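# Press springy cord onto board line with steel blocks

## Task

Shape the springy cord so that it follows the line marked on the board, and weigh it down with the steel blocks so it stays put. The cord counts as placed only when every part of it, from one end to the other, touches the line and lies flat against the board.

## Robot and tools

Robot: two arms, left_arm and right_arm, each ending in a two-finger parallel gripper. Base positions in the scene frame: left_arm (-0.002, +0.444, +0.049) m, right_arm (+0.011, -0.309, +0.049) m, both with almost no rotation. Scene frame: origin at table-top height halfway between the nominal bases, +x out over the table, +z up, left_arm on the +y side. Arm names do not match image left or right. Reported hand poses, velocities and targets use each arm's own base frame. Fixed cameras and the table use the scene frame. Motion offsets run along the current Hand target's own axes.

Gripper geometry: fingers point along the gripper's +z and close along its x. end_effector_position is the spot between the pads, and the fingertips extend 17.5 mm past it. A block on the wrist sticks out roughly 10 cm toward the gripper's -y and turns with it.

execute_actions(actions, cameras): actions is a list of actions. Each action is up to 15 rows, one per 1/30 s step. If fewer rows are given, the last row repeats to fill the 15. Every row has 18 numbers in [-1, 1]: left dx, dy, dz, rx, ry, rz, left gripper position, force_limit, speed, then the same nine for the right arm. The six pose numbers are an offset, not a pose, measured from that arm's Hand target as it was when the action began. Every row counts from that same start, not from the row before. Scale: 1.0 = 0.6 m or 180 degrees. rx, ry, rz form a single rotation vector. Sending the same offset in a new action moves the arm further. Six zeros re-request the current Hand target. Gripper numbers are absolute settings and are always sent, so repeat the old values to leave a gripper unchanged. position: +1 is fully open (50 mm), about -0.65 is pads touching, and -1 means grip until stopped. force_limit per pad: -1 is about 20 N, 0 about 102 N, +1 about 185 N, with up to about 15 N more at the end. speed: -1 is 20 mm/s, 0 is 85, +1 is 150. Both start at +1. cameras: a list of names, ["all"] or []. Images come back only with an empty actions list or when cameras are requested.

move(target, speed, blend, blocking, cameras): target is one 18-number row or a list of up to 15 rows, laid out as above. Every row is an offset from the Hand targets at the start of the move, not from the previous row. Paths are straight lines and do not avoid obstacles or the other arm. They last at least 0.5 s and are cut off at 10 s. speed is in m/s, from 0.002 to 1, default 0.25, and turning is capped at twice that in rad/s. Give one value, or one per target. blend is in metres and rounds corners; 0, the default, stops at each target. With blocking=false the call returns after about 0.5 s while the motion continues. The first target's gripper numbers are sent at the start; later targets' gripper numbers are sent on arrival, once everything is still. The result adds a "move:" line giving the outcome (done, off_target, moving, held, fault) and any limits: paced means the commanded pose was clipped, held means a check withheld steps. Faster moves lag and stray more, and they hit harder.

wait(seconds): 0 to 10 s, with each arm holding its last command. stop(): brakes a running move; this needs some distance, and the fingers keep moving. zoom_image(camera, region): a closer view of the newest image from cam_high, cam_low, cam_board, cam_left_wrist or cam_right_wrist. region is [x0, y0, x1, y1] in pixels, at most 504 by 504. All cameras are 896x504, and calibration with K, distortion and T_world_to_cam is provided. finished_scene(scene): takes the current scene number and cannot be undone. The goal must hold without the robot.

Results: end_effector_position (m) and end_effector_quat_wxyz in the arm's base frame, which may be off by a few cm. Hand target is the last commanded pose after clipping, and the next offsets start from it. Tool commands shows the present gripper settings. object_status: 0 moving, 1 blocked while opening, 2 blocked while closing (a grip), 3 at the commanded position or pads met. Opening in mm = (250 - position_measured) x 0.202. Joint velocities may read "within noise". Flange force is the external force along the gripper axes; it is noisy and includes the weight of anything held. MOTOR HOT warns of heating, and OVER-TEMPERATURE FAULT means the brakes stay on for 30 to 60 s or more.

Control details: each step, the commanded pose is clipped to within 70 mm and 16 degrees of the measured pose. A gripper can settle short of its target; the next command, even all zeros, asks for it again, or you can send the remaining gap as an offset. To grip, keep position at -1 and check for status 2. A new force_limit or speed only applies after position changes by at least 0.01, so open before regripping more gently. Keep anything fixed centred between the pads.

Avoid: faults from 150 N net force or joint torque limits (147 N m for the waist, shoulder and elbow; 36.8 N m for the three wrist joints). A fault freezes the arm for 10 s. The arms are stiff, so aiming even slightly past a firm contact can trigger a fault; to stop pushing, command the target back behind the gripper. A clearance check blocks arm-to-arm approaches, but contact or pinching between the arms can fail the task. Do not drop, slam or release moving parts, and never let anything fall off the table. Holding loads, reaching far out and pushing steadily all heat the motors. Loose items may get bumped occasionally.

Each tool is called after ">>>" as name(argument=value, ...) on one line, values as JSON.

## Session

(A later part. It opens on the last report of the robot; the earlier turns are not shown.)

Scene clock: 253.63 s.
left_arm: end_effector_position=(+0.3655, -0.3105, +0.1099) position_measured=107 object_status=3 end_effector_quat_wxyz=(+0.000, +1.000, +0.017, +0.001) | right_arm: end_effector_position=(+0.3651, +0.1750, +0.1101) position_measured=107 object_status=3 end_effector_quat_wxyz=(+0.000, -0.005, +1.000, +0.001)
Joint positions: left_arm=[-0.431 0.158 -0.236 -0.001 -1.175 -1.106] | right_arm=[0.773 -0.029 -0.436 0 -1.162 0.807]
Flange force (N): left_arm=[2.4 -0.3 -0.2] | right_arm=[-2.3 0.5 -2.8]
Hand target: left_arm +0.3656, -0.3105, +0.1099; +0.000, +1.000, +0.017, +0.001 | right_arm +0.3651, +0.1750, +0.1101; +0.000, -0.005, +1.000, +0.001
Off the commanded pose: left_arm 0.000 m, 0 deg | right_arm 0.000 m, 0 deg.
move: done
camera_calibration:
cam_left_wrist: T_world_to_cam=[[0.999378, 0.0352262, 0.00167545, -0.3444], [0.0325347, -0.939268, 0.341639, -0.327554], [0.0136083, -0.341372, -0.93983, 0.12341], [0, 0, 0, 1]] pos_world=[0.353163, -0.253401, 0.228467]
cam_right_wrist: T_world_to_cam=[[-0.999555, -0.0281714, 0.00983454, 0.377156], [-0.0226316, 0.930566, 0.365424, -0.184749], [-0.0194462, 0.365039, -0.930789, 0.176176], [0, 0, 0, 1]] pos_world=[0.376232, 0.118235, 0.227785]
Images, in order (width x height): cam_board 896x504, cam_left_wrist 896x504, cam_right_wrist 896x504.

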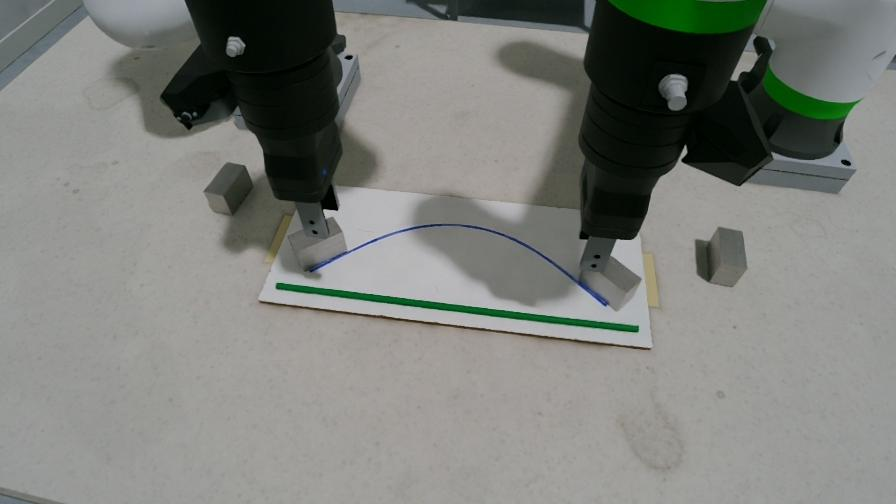

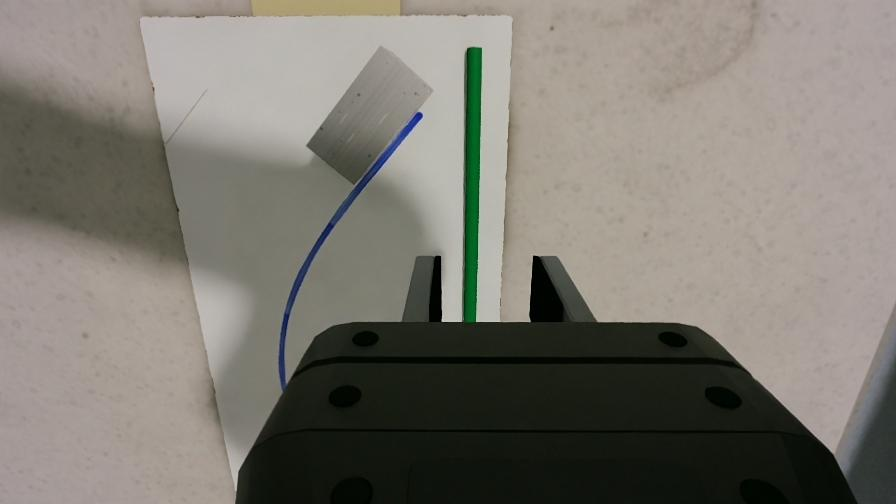

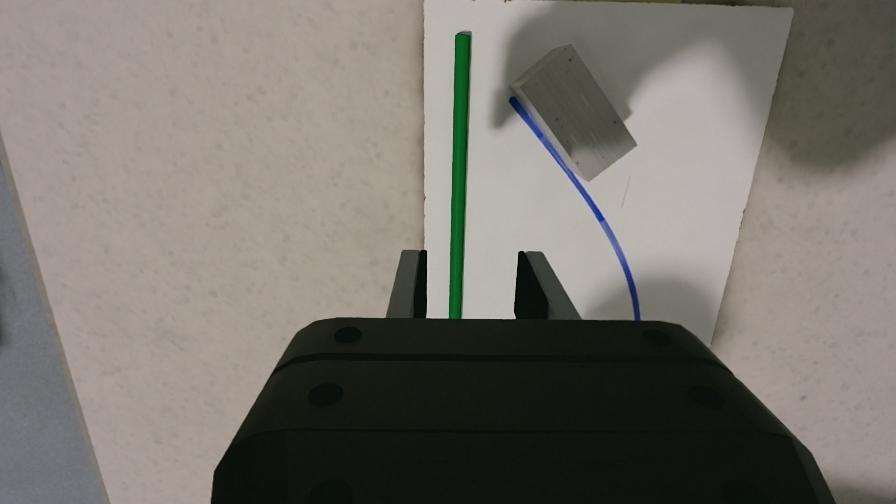

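>>> move(target=[[-0.1798,-0.335,0,0,0,-0.4667,1,-0.6,0,0.2247,-0.332,0,0,0,0.539,1,-0.6,0],[-0.1798,-0.335,0.2048,0,0,-0.4667,1,-0.6,0,0.2247,-0.332,0.2052,0,0,0.539,1,-0.6,0],[-0.1798,-0.335,0.2048,0,0,-0.4667,-1,-0.6,-0.5,0.2247,-0.332,0.2052,0,0,0.539,-1,-0.6,-0.5],[-0.1798,-0.335,0,0,0,-0.4667,-1,-0.6,-0.5,0.2247,-0.332,0,0,0,0.539,-1,-0.6,-0.5]], speed=[0.5,0.15,0.1,0.25], cameras=["cam_board","cam_left_wrist","cam_right_wrist"])

Scene clock: 275.63 s.
left_arm: end_effector_position=(+0.2510, -0.1132, +0.1099) position_measured=104 object_status=2 end_effector_quat_wxyz=(+0.000, +0.732, +0.682, +0.001) | right_arm: end_effector_position=(+0.2322, -0.0255, +0.1097) position_measured=104 object_status=2 end_effector_quat_wxyz=(+0.000, +0.746, +0.666, +0.001)
Joint positions: left_arm=[0.067 -0.416 -0.737 -0.001 -1.249 -0.138] | right_arm=[0.479 -0.576 -0.821 -0.001 -1.324 -0.592]
Flange force (N): left_arm=[3.2 0.8 5.7] | right_arm=[0.3 2.9 2.6]
Hand target: left_arm +0.2510, -0.1132, +0.1099; +0.000, +0.732, +0.682, +0.001 | right_arm +0.2322, -0.0255, +0.1097; +0.000, +0.746, +0.666, +0.001
Off the commanded pose: left_arm 0.000 m, 0 deg | right_arm 0.000 m, 0 deg.
move: done
camera_calibration:
cam_left_wrist: T_world_to_cam=[[0.0692122, 0.997601, 0.00114383, 0.105594], [0.936841, -0.0653907, 0.343589, -0.266671], [0.34284, -0.022709, -0.939119, 0.145635], [0, 0, 0, 1]] pos_world=[0.19259, -0.119471, 0.228273]
cam_right_wrist: T_world_to_cam=[[0.0941192, 0.995489, 0.0119934, 0.0105884], [0.92648, -0.0919913, 0.364928, -0.24753], [0.364385, -0.0232351, -0.930958, 0.147351], [0, 0, 0, 1]] pos_world=[0.174642, -0.0298875, 0.227382]
Images, in order (width x height): cam_board 896x504, cam_left_wrist 896x504, cam_right_wrist 896x504.

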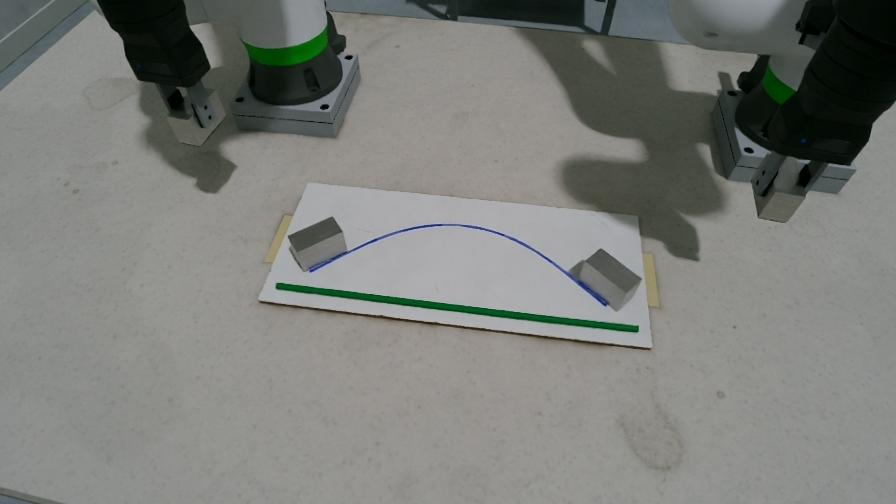

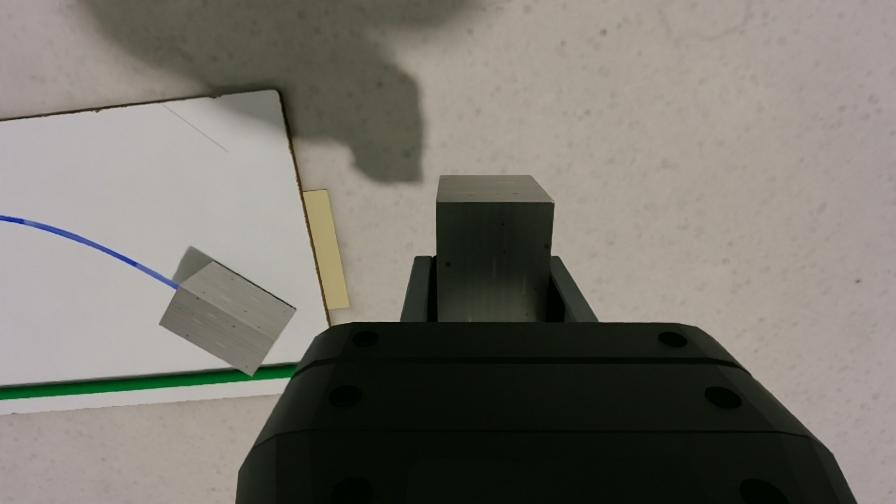

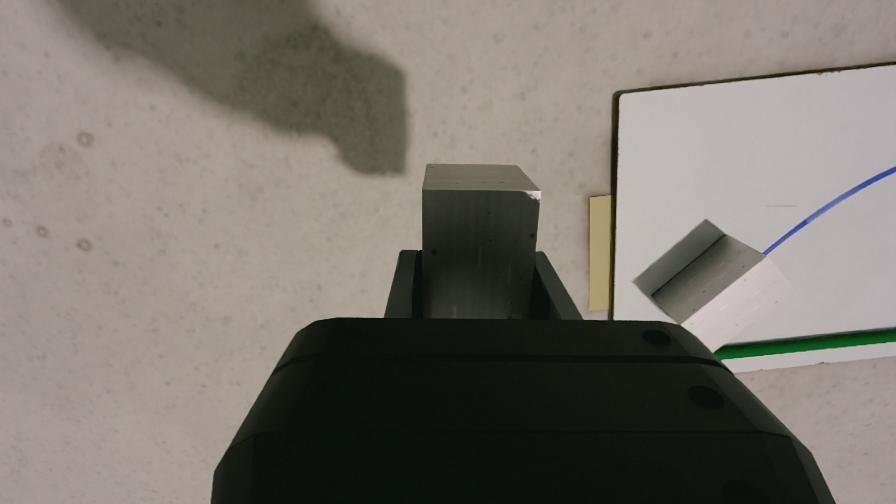

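>>> move(target=[[-0.529,0.3153,0,0,0,0.469,-1,-0.6,-0.5,0,0,0,0,0,0,-1,-0.6,-0.5],[-0.529,0.3153,0.1915,0,0,0.469,-1,-0.6,-0.5,0,0,0,0,0,0,-1,-0.6,-0.5],[-0.542,0.13,0.1915,0,0,0.469,-1,-0.6,-0.5,0,0,0,0,0,0,-1,-0.6,-0.5]], speed=[0.4,0.1,0.06], cameras=["cam_board","cam_left_wrist"])

Scene clock: 289.67 s.
left_arm: end_effector_position=(+0.3059, -0.4430, -0.0052) position_measured=104 object_status=2 end_effector_quat_wxyz=(+0.000, +1.000, +0.013, +0.001) | right_arm: end_effector_position=(+0.2322, -0.0255, +0.1097) position_measured=104 object_status=2 end_effector_quat_wxyz=(+0.000, +0.746, +0.666, +0.001)
Joint positions: left_arm=[-0.724 0.431 -0.184 -0.002 -0.956 -0.82] | right_arm=[0.48 -0.576 -0.821 -0.001 -1.324 -0.592]
Flange force (N): left_arm=[3.3 0.0 4.9] | right_arm=[0.9 2.5 2.2]
Hand target: left_arm +0.3059, -0.4430, -0.0052; +0.000, +1.000, +0.013, +0.001 | right_arm +0.2322, -0.0255, +0.1097; +0.000, +0.746, +0.666, +0.001
Off the commanded pose: left_arm 0.000 m, 0 deg | right_arm 0.000 m, 0 deg.
move: done
camera_calibration:
cam_left_wrist: T_world_to_cam=[[0.999603, 0.0281108, 0.00167545, -0.283169], [0.025847, -0.939469, 0.341658, -0.408778], [0.0111783, -0.341479, -0.939823, -0.0284839], [0, 0, 0, 1]] pos_world=[0.29394, -0.385801, 0.113367]
Images, in order (width x height): cam_board 896x504, cam_left_wrist 896x504.

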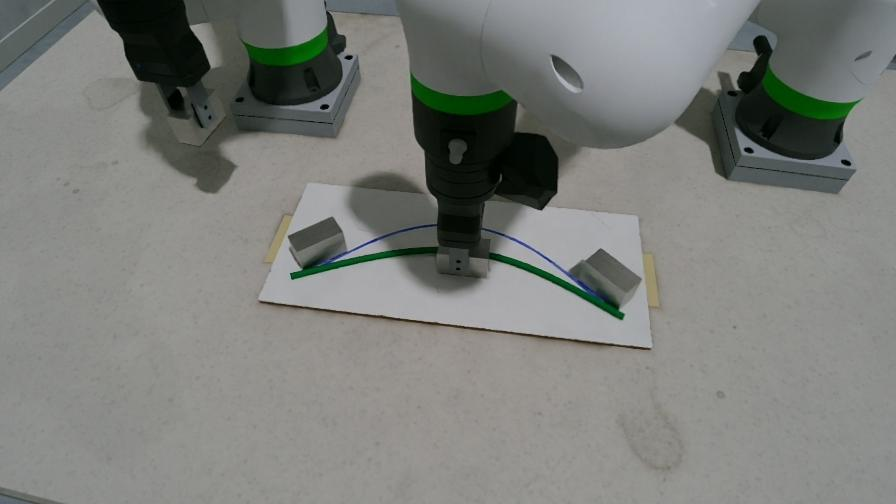

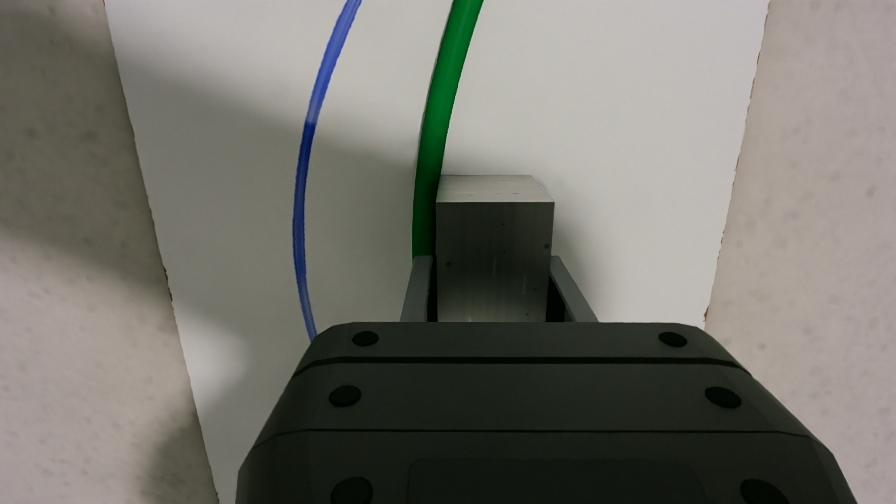

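>>> move(target=[-0.0657,-0.0017,0,0,0,0,-1,-0.6,-0.5,0,0,0,0,0,0,-1,-0.6,-0.5], speed=0.05, cameras=["cam_board","cam_left_wrist"])

>>> zoom_image(camera="cam_board", region=[270, 190, 470, 300])

>>> zoom_image(camera="cam_board", region=[450, 200, 650, 320])

Scene clock: 294.03 s.
left_arm: end_effector_position=(+0.2665, -0.4431, -0.0053) position_measured=104 object_status=2 end_effector_quat_wxyz=(+0.000, +1.000, +0.013, +0.001) | right_arm: end_effector_position=(+0.2322, -0.0255, +0.1097) position_measured=104 object_status=2 end_effector_quat_wxyz=(+0.000, +0.746, +0.666, +0.001)
Joint positions: left_arm=[-0.776 0.386 -0.249 -0.002 -0.935 -0.767] | right_arm=[0.48 -0.576 -0.821 -0.001 -1.324 -0.592]
Flange force (N): left_arm=[2.8 0.3 5.8] | right_arm=[0.6 2.1 2.1]
Hand target: left_arm +0.2664, -0.4430, -0.0053; +0.000, +1.000, +0.013, +0.001 | right_arm +0.2322, -0.0255, +0.1097; +0.000, +0.746, +0.666, +0.001
Off the commanded pose: left_arm 0.000 m, 0 deg | right_arm 0.000 m, 0 deg.
move: done
camera_calibration:
cam_left_wrist: T_world_to_cam=[[0.999603, 0.0281108, 0.00167545, -0.243784], [0.025847, -0.939469, 0.341658, -0.407726], [0.0111783, -0.341479, -0.939823, -0.0281374], [0, 0, 0, 1]] pos_world=[0.25454, -0.385801, 0.113267]
Images, in order (width x height): cam_board 896x504, cam_left_wrist 896x504.

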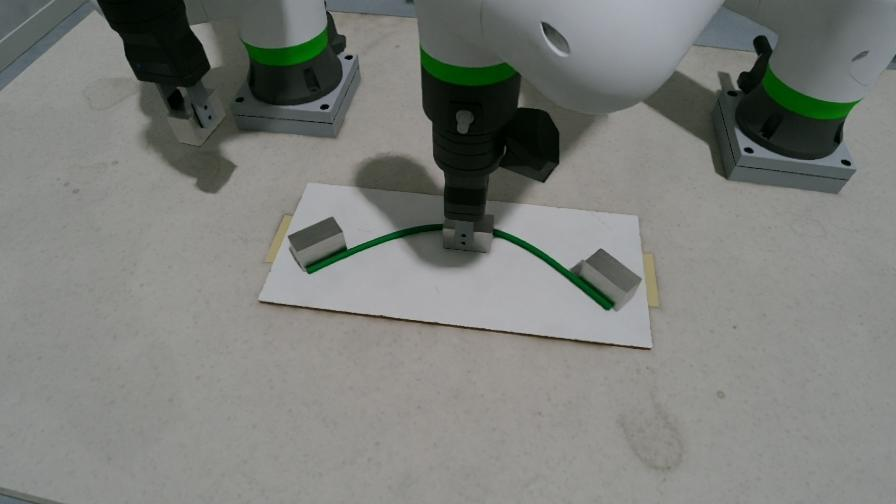

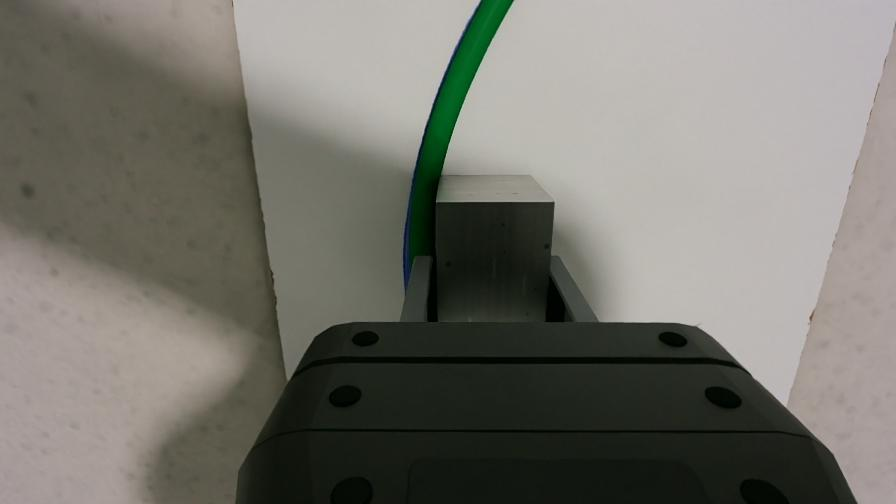

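Scaled by 2.520 from the camera's 896x504 image, which has a finer 1280x720 frame.

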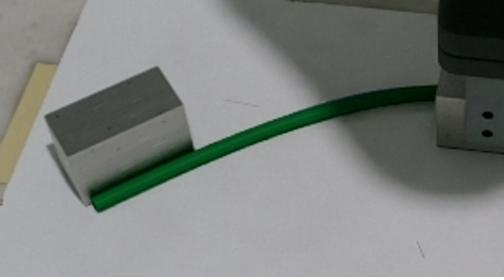

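Scaled by 2.520 from the camera's 896x504 image, which has a finer 1280x720 frame.

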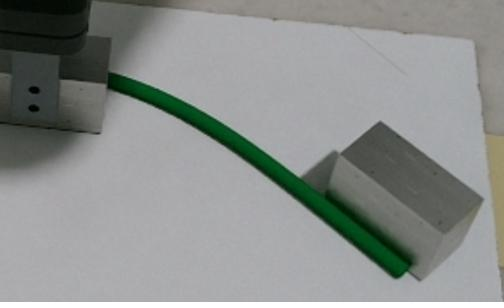

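>>> move(target=[[-0.0058,0,0.0008,0,0,0,-1,-0.6,-0.5,0,0,0,0,0,0,-1,-0.6,-0.5],[-0.0058,0,0.0033,0,0,0,-1,-0.6,-0.5,0,0,0,0,0,0,-1,-0.6,-0.5],[-0.0058,0,0.0033,0,0,0,0.6,-0.6,-0.9,0,0,0,0,0,0,-1,-0.6,-0.5],[-0.0058,0,-0.2,0,0,0,0.6,-0.6,-0.9,0,0,0,0,0,0,-1,-0.6,-0.5],[-0.0058,-0.3,-0.2,0,0,0,0.6,-0.6,-0.9,0,0,0,0,0,0,-1,-0.6,-0.5]], speed=[0.04,0.03,0.1,0.25,0.3], cameras=["cam_board","cam_left_wrist"])

>>> zoom_image(camera="cam_board", region=[270, 190, 470, 300])

>>> zoom_image(camera="cam_board", region=[430, 200, 640, 320])

Scene clock: 306.67 s.
left_arm: end_effector_position=(+0.2580, -0.2633, +0.1149) position_measured=63 object_status=3 end_effector_quat_wxyz=(+0.000, +1.000, +0.013, +0.001) | right_arm: end_effector_position=(+0.2322, -0.0255, +0.1097) position_measured=104 object_status=2 end_effector_quat_wxyz=(+0.000, +0.746, +0.666, +0.001)
Joint positions: left_arm=[-0.436 -0.131 -0.517 -0.001 -1.184 -1.108] | right_arm=[0.48 -0.576 -0.821 -0.001 -1.324 -0.592]
Flange force (N): left_arm=[1.6 -0.5 0.0] | right_arm=[0.6 2.5 2.1]
Hand target: left_arm +0.2581, -0.2633, +0.1149; +0.000, +1.000, +0.013, +0.001 | right_arm +0.2322, -0.0255, +0.1097; +0.000, +0.746, +0.666, +0.001
Off the commanded pose: left_arm 0.000 m, 0 deg | right_arm 0.000 m, 0 deg.
move: done
camera_calibration:
cam_left_wrist: T_world_to_cam=[[0.999603, 0.0281108, 0.00167545, -0.24064], [0.025847, -0.939469, 0.341658, -0.279719], [0.0111783, -0.341479, -0.939823, 0.146193], [0, 0, 0, 1]] pos_world=[0.24614, -0.206101, 0.233367]
Images, in order (width x height): cam_board 896x504, cam_left_wrist 896x504.

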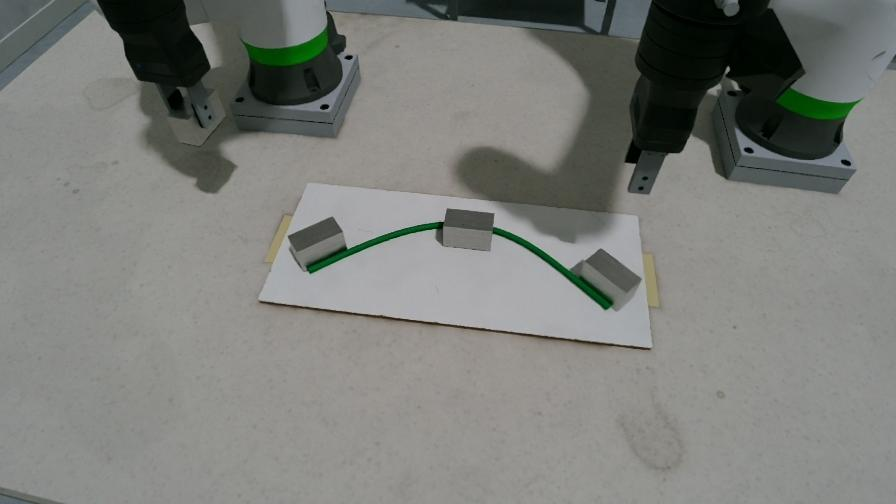

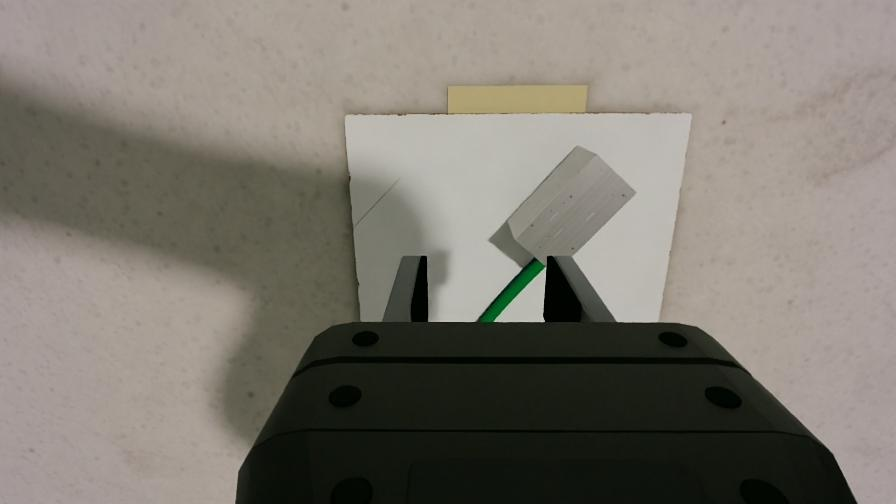

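Scaled by 2.520 from the camera's 896x504 image, which has a finer 1280x720 frame.

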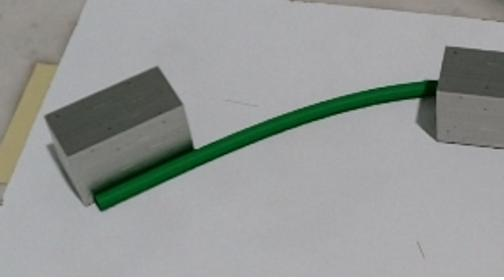

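Scaled by 2.400 from the camera's 896x504 image, which has a finer 1280x720 frame.

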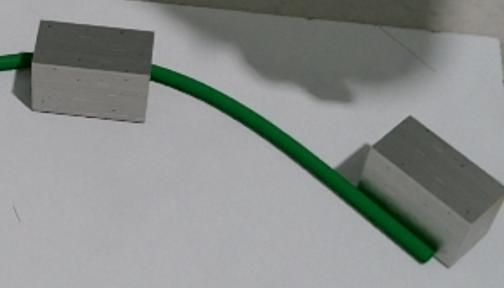

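>>> move(target=[-0.15,0,-0.25,0,0,0,0.6,-0.6,-0.9,0,0,0,0,0,0,-1,-0.6,-0.5], speed=0.3, cameras=["cam_high","cam_left_wrist","cam_right_wrist"])

>>> zoom_image(camera="cam_high", region=[330, 290, 550, 420])

Scene clock: 318.57 s.
left_arm: end_effector_position=(+0.1679, -0.2658, +0.2648) position_measured=63 object_status=3 end_effector_quat_wxyz=(+0.000, +1.000, +0.013, +0.001) | right_arm: end_effector_position=(+0.2322, -0.0255, +0.1097) position_measured=104 object_status=2 end_effector_quat_wxyz=(+0.000, +0.746, +0.666, +0.001)
Joint positions: left_arm=[-0.583 -0.358 -0.334 -0.001 -1.594 -0.962] | right_arm=[0.48 -0.576 -0.821 -0.001 -1.324 -0.592]
Flange force (N): left_arm=[2.9 -1.7 -1.5] | right_arm=[0.7 2.3 2.2]
Hand target: left_arm +0.1679, -0.2658, +0.2648; +0.000, +1.000, +0.013, +0.001 | right_arm +0.2322, -0.0255, +0.1097; +0.000, +0.746, +0.666, +0.001
Off the commanded pose: left_arm 0.000 m, 0 deg | right_arm 0.000 m, 0 deg.
move: done
camera_calibration:
cam_left_wrist: T_world_to_cam=[[0.999603, 0.0281108, 0.00167545, -0.150657], [0.025847, -0.939469, 0.341658, -0.330951], [0.0111783, -0.341479, -0.939823, 0.287227], [0, 0, 0, 1]] pos_world=[0.15594, -0.208601, 0.383267]
cam_right_wrist: T_world_to_cam=[[0.094177, 0.995482, 0.0121216, 0.0105493], [0.926474, -0.092092, 0.364918, -0.24753], [0.364386, -0.0231365, -0.930961, 0.147355], [0, 0, 0, 1]] pos_world=[0.174642, -0.0298879, 0.227382]
Images, in order (width x height): cam_high 896x504, cam_left_wrist 896x504, cam_right_wrist 896x504.

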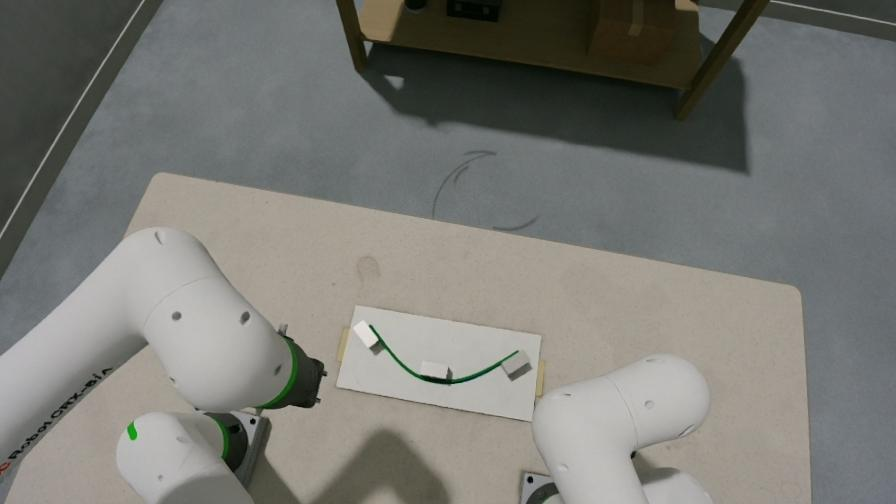

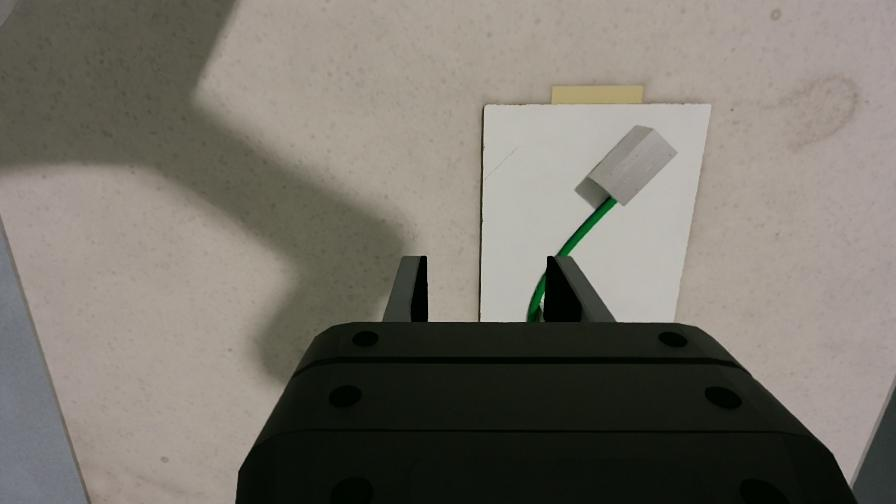

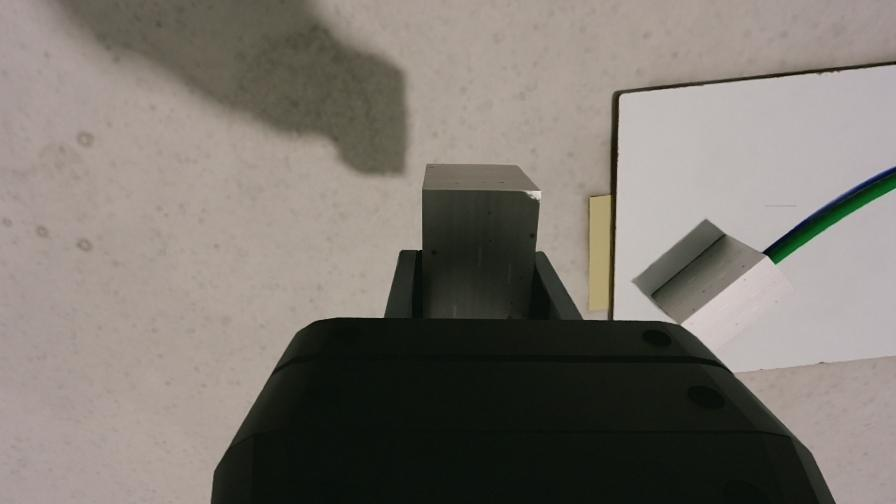

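Scaled by 2.291 from the camera's 896x504 image, which has a finer 1280x720 frame.

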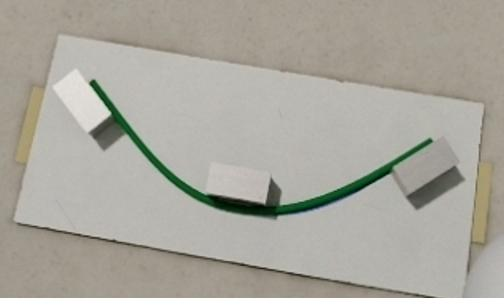

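>>> move(target=[[0,-0.25,0,0,0,0,0.6,-0.6,-0.9,0.4492,0.045,0,0,0,0.289,-1,-0.6,-0.5],[0,-0.25,0,0,0,0,0.6,-0.6,-0.9,0.4492,0.045,0.1915,0,0,0.289,-1,-0.6,-0.5],[0,-0.25,0,0,0,0,0.6,-0.6,-0.9,0.4358,0.028,0.1915,0,0,0.289,-1,-0.6,-0.5]], speed=[0.35,0.1,0.05], cameras=["cam_board","cam_high","cam_right_wrist"])

>>> zoom_image(camera="cam_board", region=[290, 190, 490, 300])

>>> zoom_image(camera="cam_high", region=[330, 290, 550, 420])

Scene clock: 338.40 s.
left_arm: end_effector_position=(+0.1639, -0.1159, +0.2649) position_measured=63 object_status=3 end_effector_quat_wxyz=(+0.000, +1.000, +0.013, +0.001) | right_arm: end_effector_position=(+0.2784, +0.2326, -0.0048) position_measured=104 object_status=2 end_effector_quat_wxyz=(-0.001, +0.962, +0.272, +0.001)
Joint positions: left_arm=[0.088 -0.715 -0.516 -0.001 -1.768 -1.632] | right_arm=[1.062 0.04 -0.685 0 -0.845 -2.083]
Flange force (N): left_arm=no reading | right_arm=[3.4 -0.9 3.3]
Hand target: left_arm +0.1639, -0.1158, +0.2649; +0.000, +1.000, +0.013, +0.001 | right_arm +0.2785, +0.2326, -0.0048; -0.001, +0.962, +0.272, +0.001
Off the commanded pose: left_arm 0.000 m, 0 deg | right_arm 0.000 m, 0 deg.
move: done
camera_calibration:
cam_right_wrist: T_world_to_cam=[[0.842687, 0.538267, 0.0121266, -0.351335], [0.497736, -0.787426, 0.363619, 0.0563166], [0.205273, -0.300381, -0.931469, 0.138699], [0, 0, 0, 1]] pos_world=[0.239563, 0.275119, 0.112976]
Images, in order (width x height): cam_high 896x504, cam_board 896x504, cam_right_wrist 896x504.

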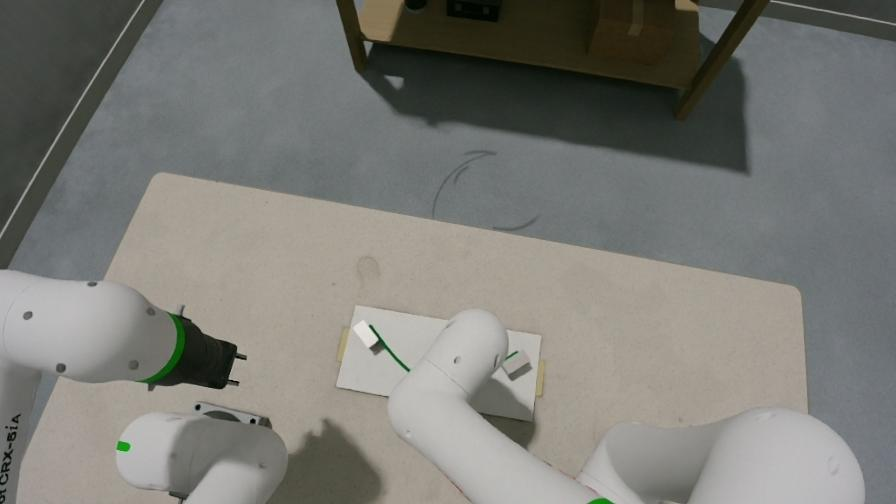

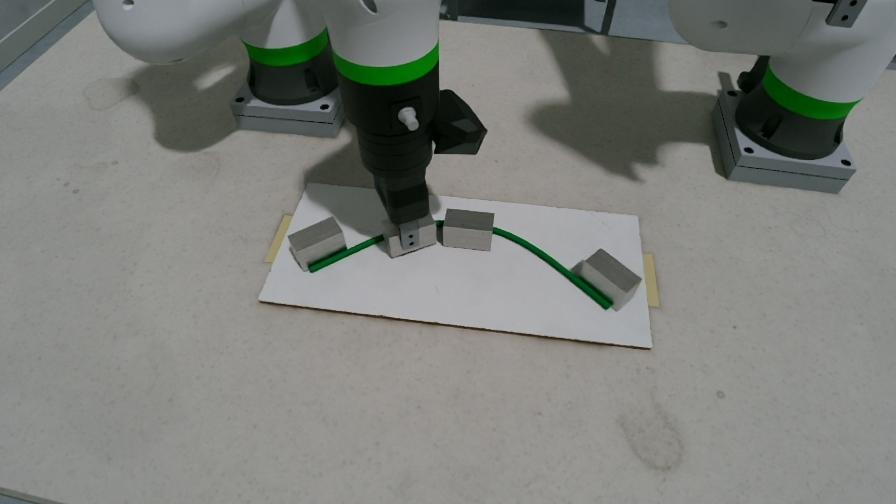

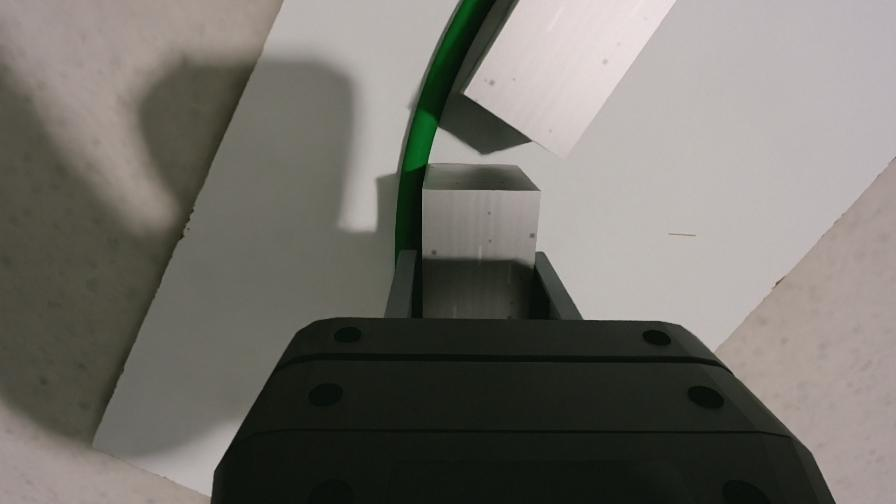

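Scaled by 2.520 from the camera's 896x504 image, which has a finer 1280x720 frame.

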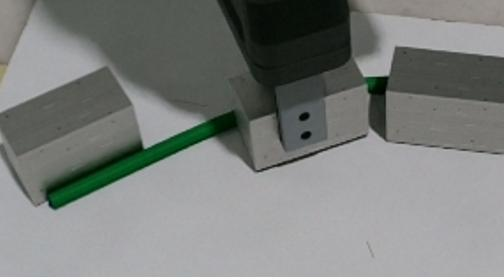

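Scaled by 2.291 from the camera's 896x504 image, which has a finer 1280x720 frame.

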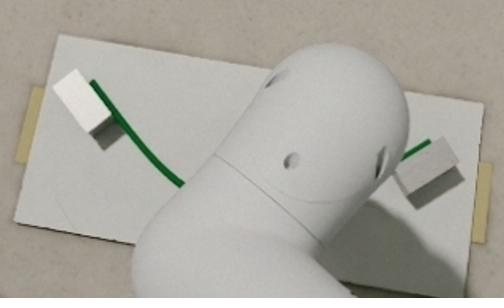

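>>> move(target=[[0,0,0,0,0,0,0.6,-0.6,-0.9,0,0,0.0035,0,0,0,-1,-0.6,-0.5],[0,0,0,0,0,0,0.6,-0.6,-0.9,0,0,0.0035,0,0,0,0.6,-0.6,-0.9],[0,0,0,0,0,0,0.6,-0.6,-0.9,0,0,-0.2,0,0,0,0.6,-0.6,-0.9],[0,0,0,0,0,0,0.6,-0.6,-0.9,-0.297,0.304,-0.2,0,0,-0.289,0.6,-0.6,-0.9]], speed=[0.03,0.1,0.2,0.35], cameras=["cam_board","cam_high","cam_right_wrist"])

>>> zoom_image(camera="cam_board", region=[290, 190, 490, 300])

>>> zoom_image(camera="cam_high", region=[350, 310, 450, 400])

>>> zoom_image(camera="cam_high", region=[435, 320, 535, 400])

>>> zoom_image(camera="cam_board", region=[480, 210, 640, 320])

Scene clock: 348.63 s.
left_arm: end_effector_position=(+0.1639, -0.1159, +0.2649) position_measured=63 object_status=3 end_effector_quat_wxyz=(+0.000, +1.000, +0.013, +0.001) | right_arm: end_effector_position=(+0.2218, -0.0162, +0.1148) position_measured=63 object_status=3 end_effector_quat_wxyz=(+0.000, +0.746, +0.666, +0.001)
Joint positions: left_arm=[0.088 -0.715 -0.516 -0.001 -1.768 -1.632] | right_arm=[0.55 -0.628 -0.833 -0.001 -1.365 -0.663]
Flange force (N): left_arm=no reading | right_arm=[1.7 1.7 -3.2]
Hand target: left_arm +0.1639, -0.1158, +0.2649; +0.000, +1.000, +0.013, +0.001 | right_arm +0.2218, -0.0162, +0.1148; +0.000, +0.746, +0.666, +0.001
Off the commanded pose: left_arm 0.000 m, 0 deg | right_arm 0.000 m, 0 deg.
move: done
camera_calibration:
cam_right_wrist: T_world_to_cam=[[0.094177, 0.995482, 0.0121216, 0.00221837], [0.926474, -0.092092, 0.364918, -0.238806], [0.364386, -0.0231365, -0.930961, 0.156144], [0, 0, 0, 1]] pos_world=[0.164142, -0.0205879, 0.232482]
Images, in order (width x height): cam_high 896x504, cam_board 896x504, cam_right_wrist 896x504.

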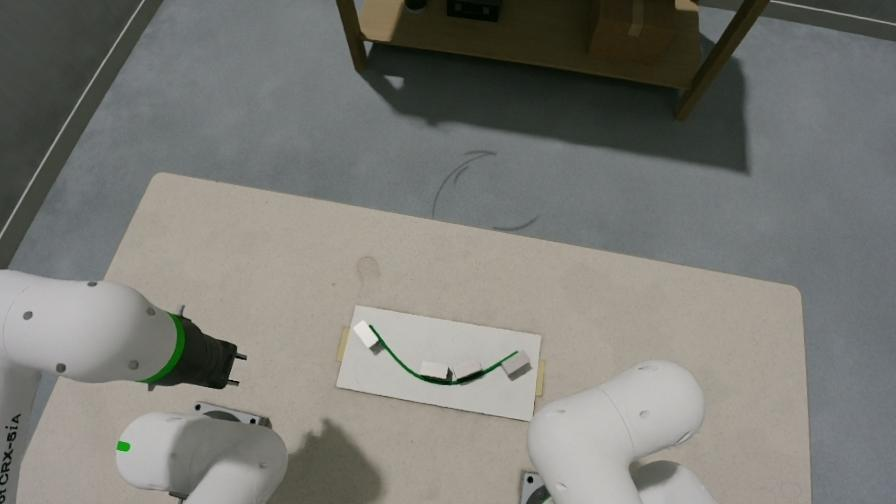

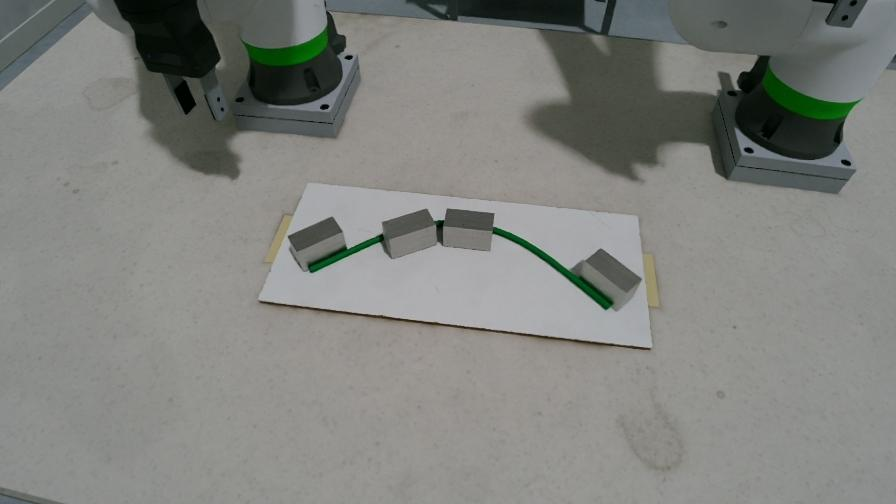

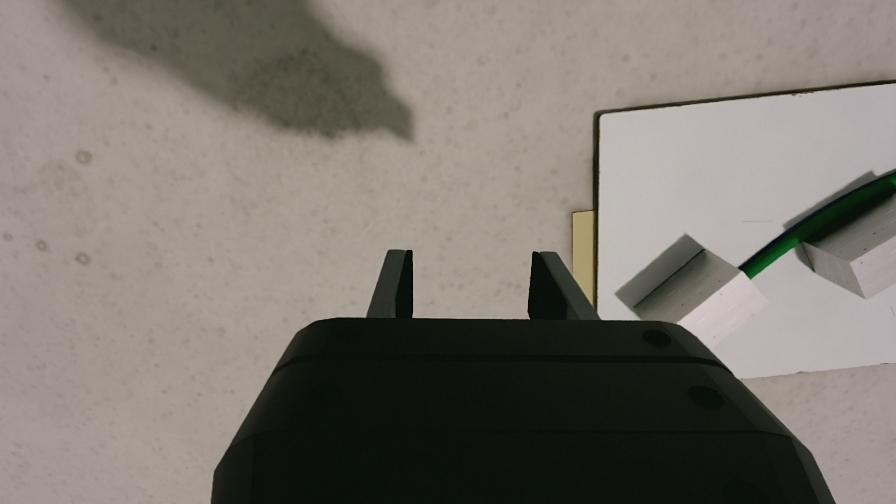

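Scaled by 2.520 from the camera's 896x504 image, which has a finer 1280x720 frame.

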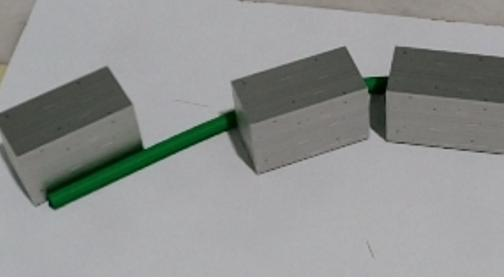

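Scaled by 5.040 from the camera's 896x504 image, which has a finer 1280x720 frame.

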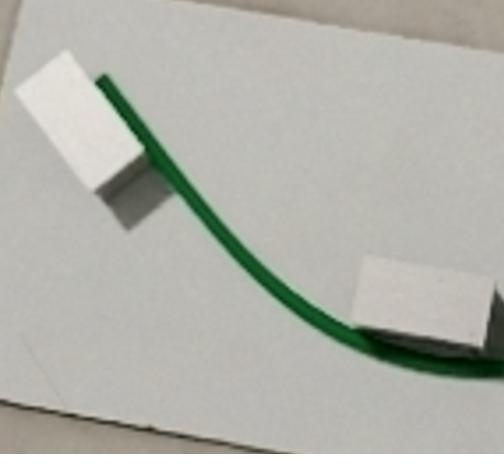

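Scaled by 5.040 from the camera's 896x504 image, which has a finer 1280x720 frame.

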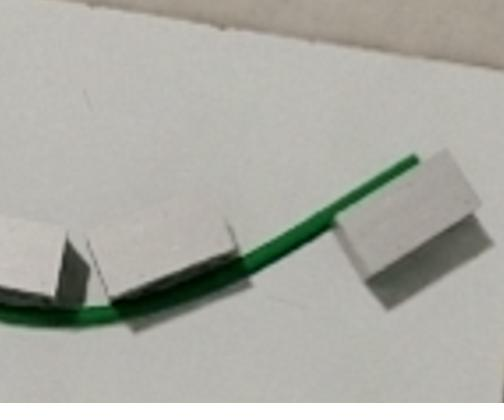

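Scaled by 3.150 from the camera's 896x504 image, which has a finer 1280x720 frame.

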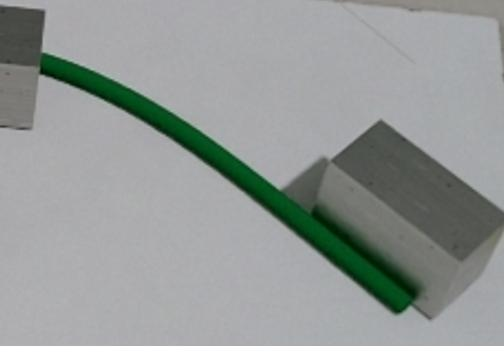

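>>> move(target=[0.2025,0.4188,0.2415,0,0,0,0.6,-0.6,-0.9,0.4068,0.0592,-0.0087,0,0,-0.528,0.6,-0.6,-0.9], speed=0.4, cameras=["cam_left_wrist","cam_right_wrist"])

>>> zoom_image(camera="cam_left_wrist", region=[350, 80, 650, 320])

>>> zoom_image(camera="cam_right_wrist", region=[250, 80, 550, 320])

Scene clock: 365.00 s.
left_arm: end_effector_position=(+0.2922, -0.3637, +0.1200) position_measured=63 object_status=3 end_effector_quat_wxyz=(+0.000, +1.000, +0.013, +0.001) | right_arm: end_effector_position=(+0.2845, +0.2223, +0.1204) position_measured=63 object_status=3 end_effector_quat_wxyz=(+0.000, +0.012, +1.000, +0.001)
Joint positions: left_arm=[-0.613 0.117 -0.258 -0.002 -1.195 -0.931] | right_arm=[1.032 -0.159 -0.527 0 -1.201 0.514]
Flange force (N): left_arm=[0.6 -1.8 -0.9] | right_arm=[0.0 2.4 -2.7]
Hand target: left_arm +0.2922, -0.3637, +0.1199; +0.000, +1.000, +0.013, +0.001 | right_arm +0.2846, +0.2223, +0.1204; +0.000, +0.012, +1.000, +0.001
Off the commanded pose: left_arm 0.000 m, 0 deg | right_arm 0.000 m, 0 deg.
move: done
camera_calibration:
cam_left_wrist: T_world_to_cam=[[0.999603, 0.0281108, 0.00167545, -0.271913], [0.025847, -0.939469, 0.341658, -0.376665], [0.0111783, -0.341479, -0.939823, 0.11632], [0, 0, 0, 1]] pos_world=[0.28024, -0.306501, 0.238467]
cam_right_wrist: T_world_to_cam=[[-0.999933, 0.00625881, 0.00976835, 0.290381], [0.00939688, 0.93074, 0.36556, -0.243566], [-0.00680383, 0.365627, -0.930737, 0.163187], [0, 0, 0, 1]] pos_world=[0.293761, 0.165214, 0.238086]
Images, in order (width x height): cam_left_wrist 896x504, cam_right_wrist 896x504.

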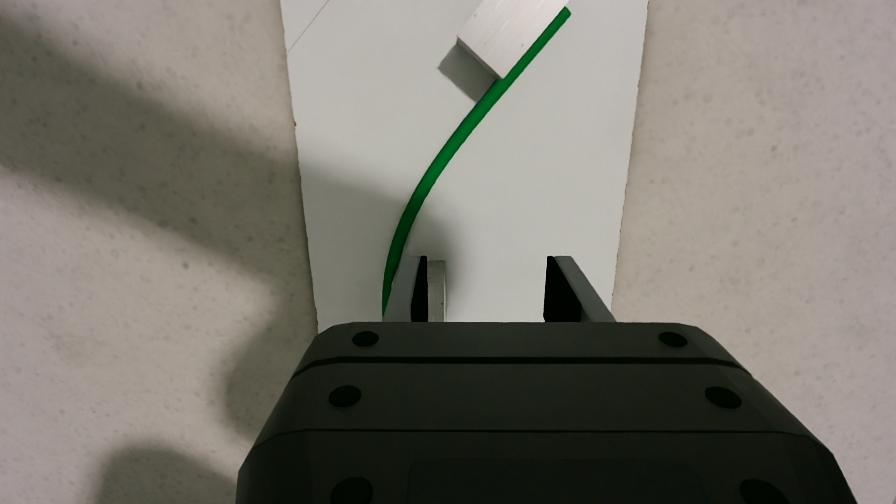

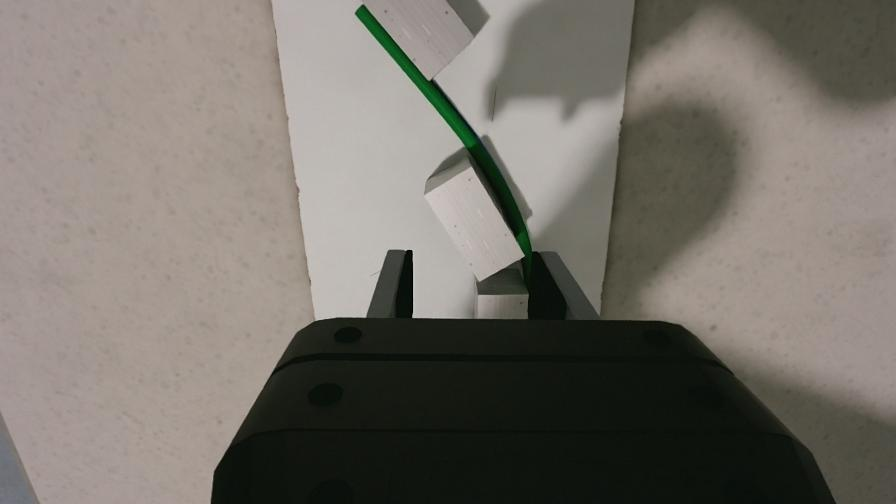

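Scaled by 1.680 from the camera's 896x504 image, which has a finer 1280x720 frame.

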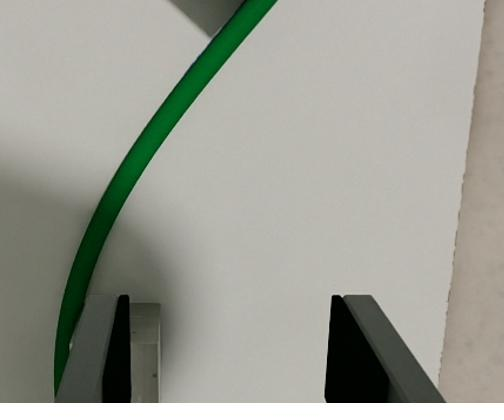

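Scaled by 1.680 from the camera's 896x504 image, which has a finer 1280x720 frame.

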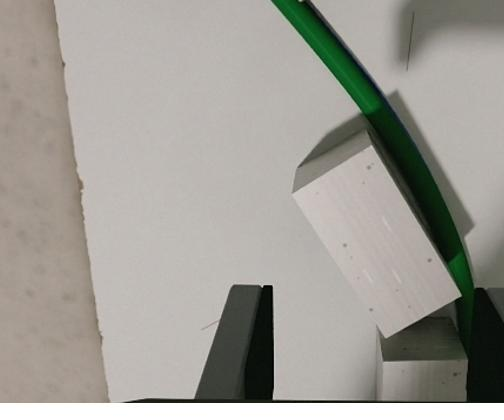

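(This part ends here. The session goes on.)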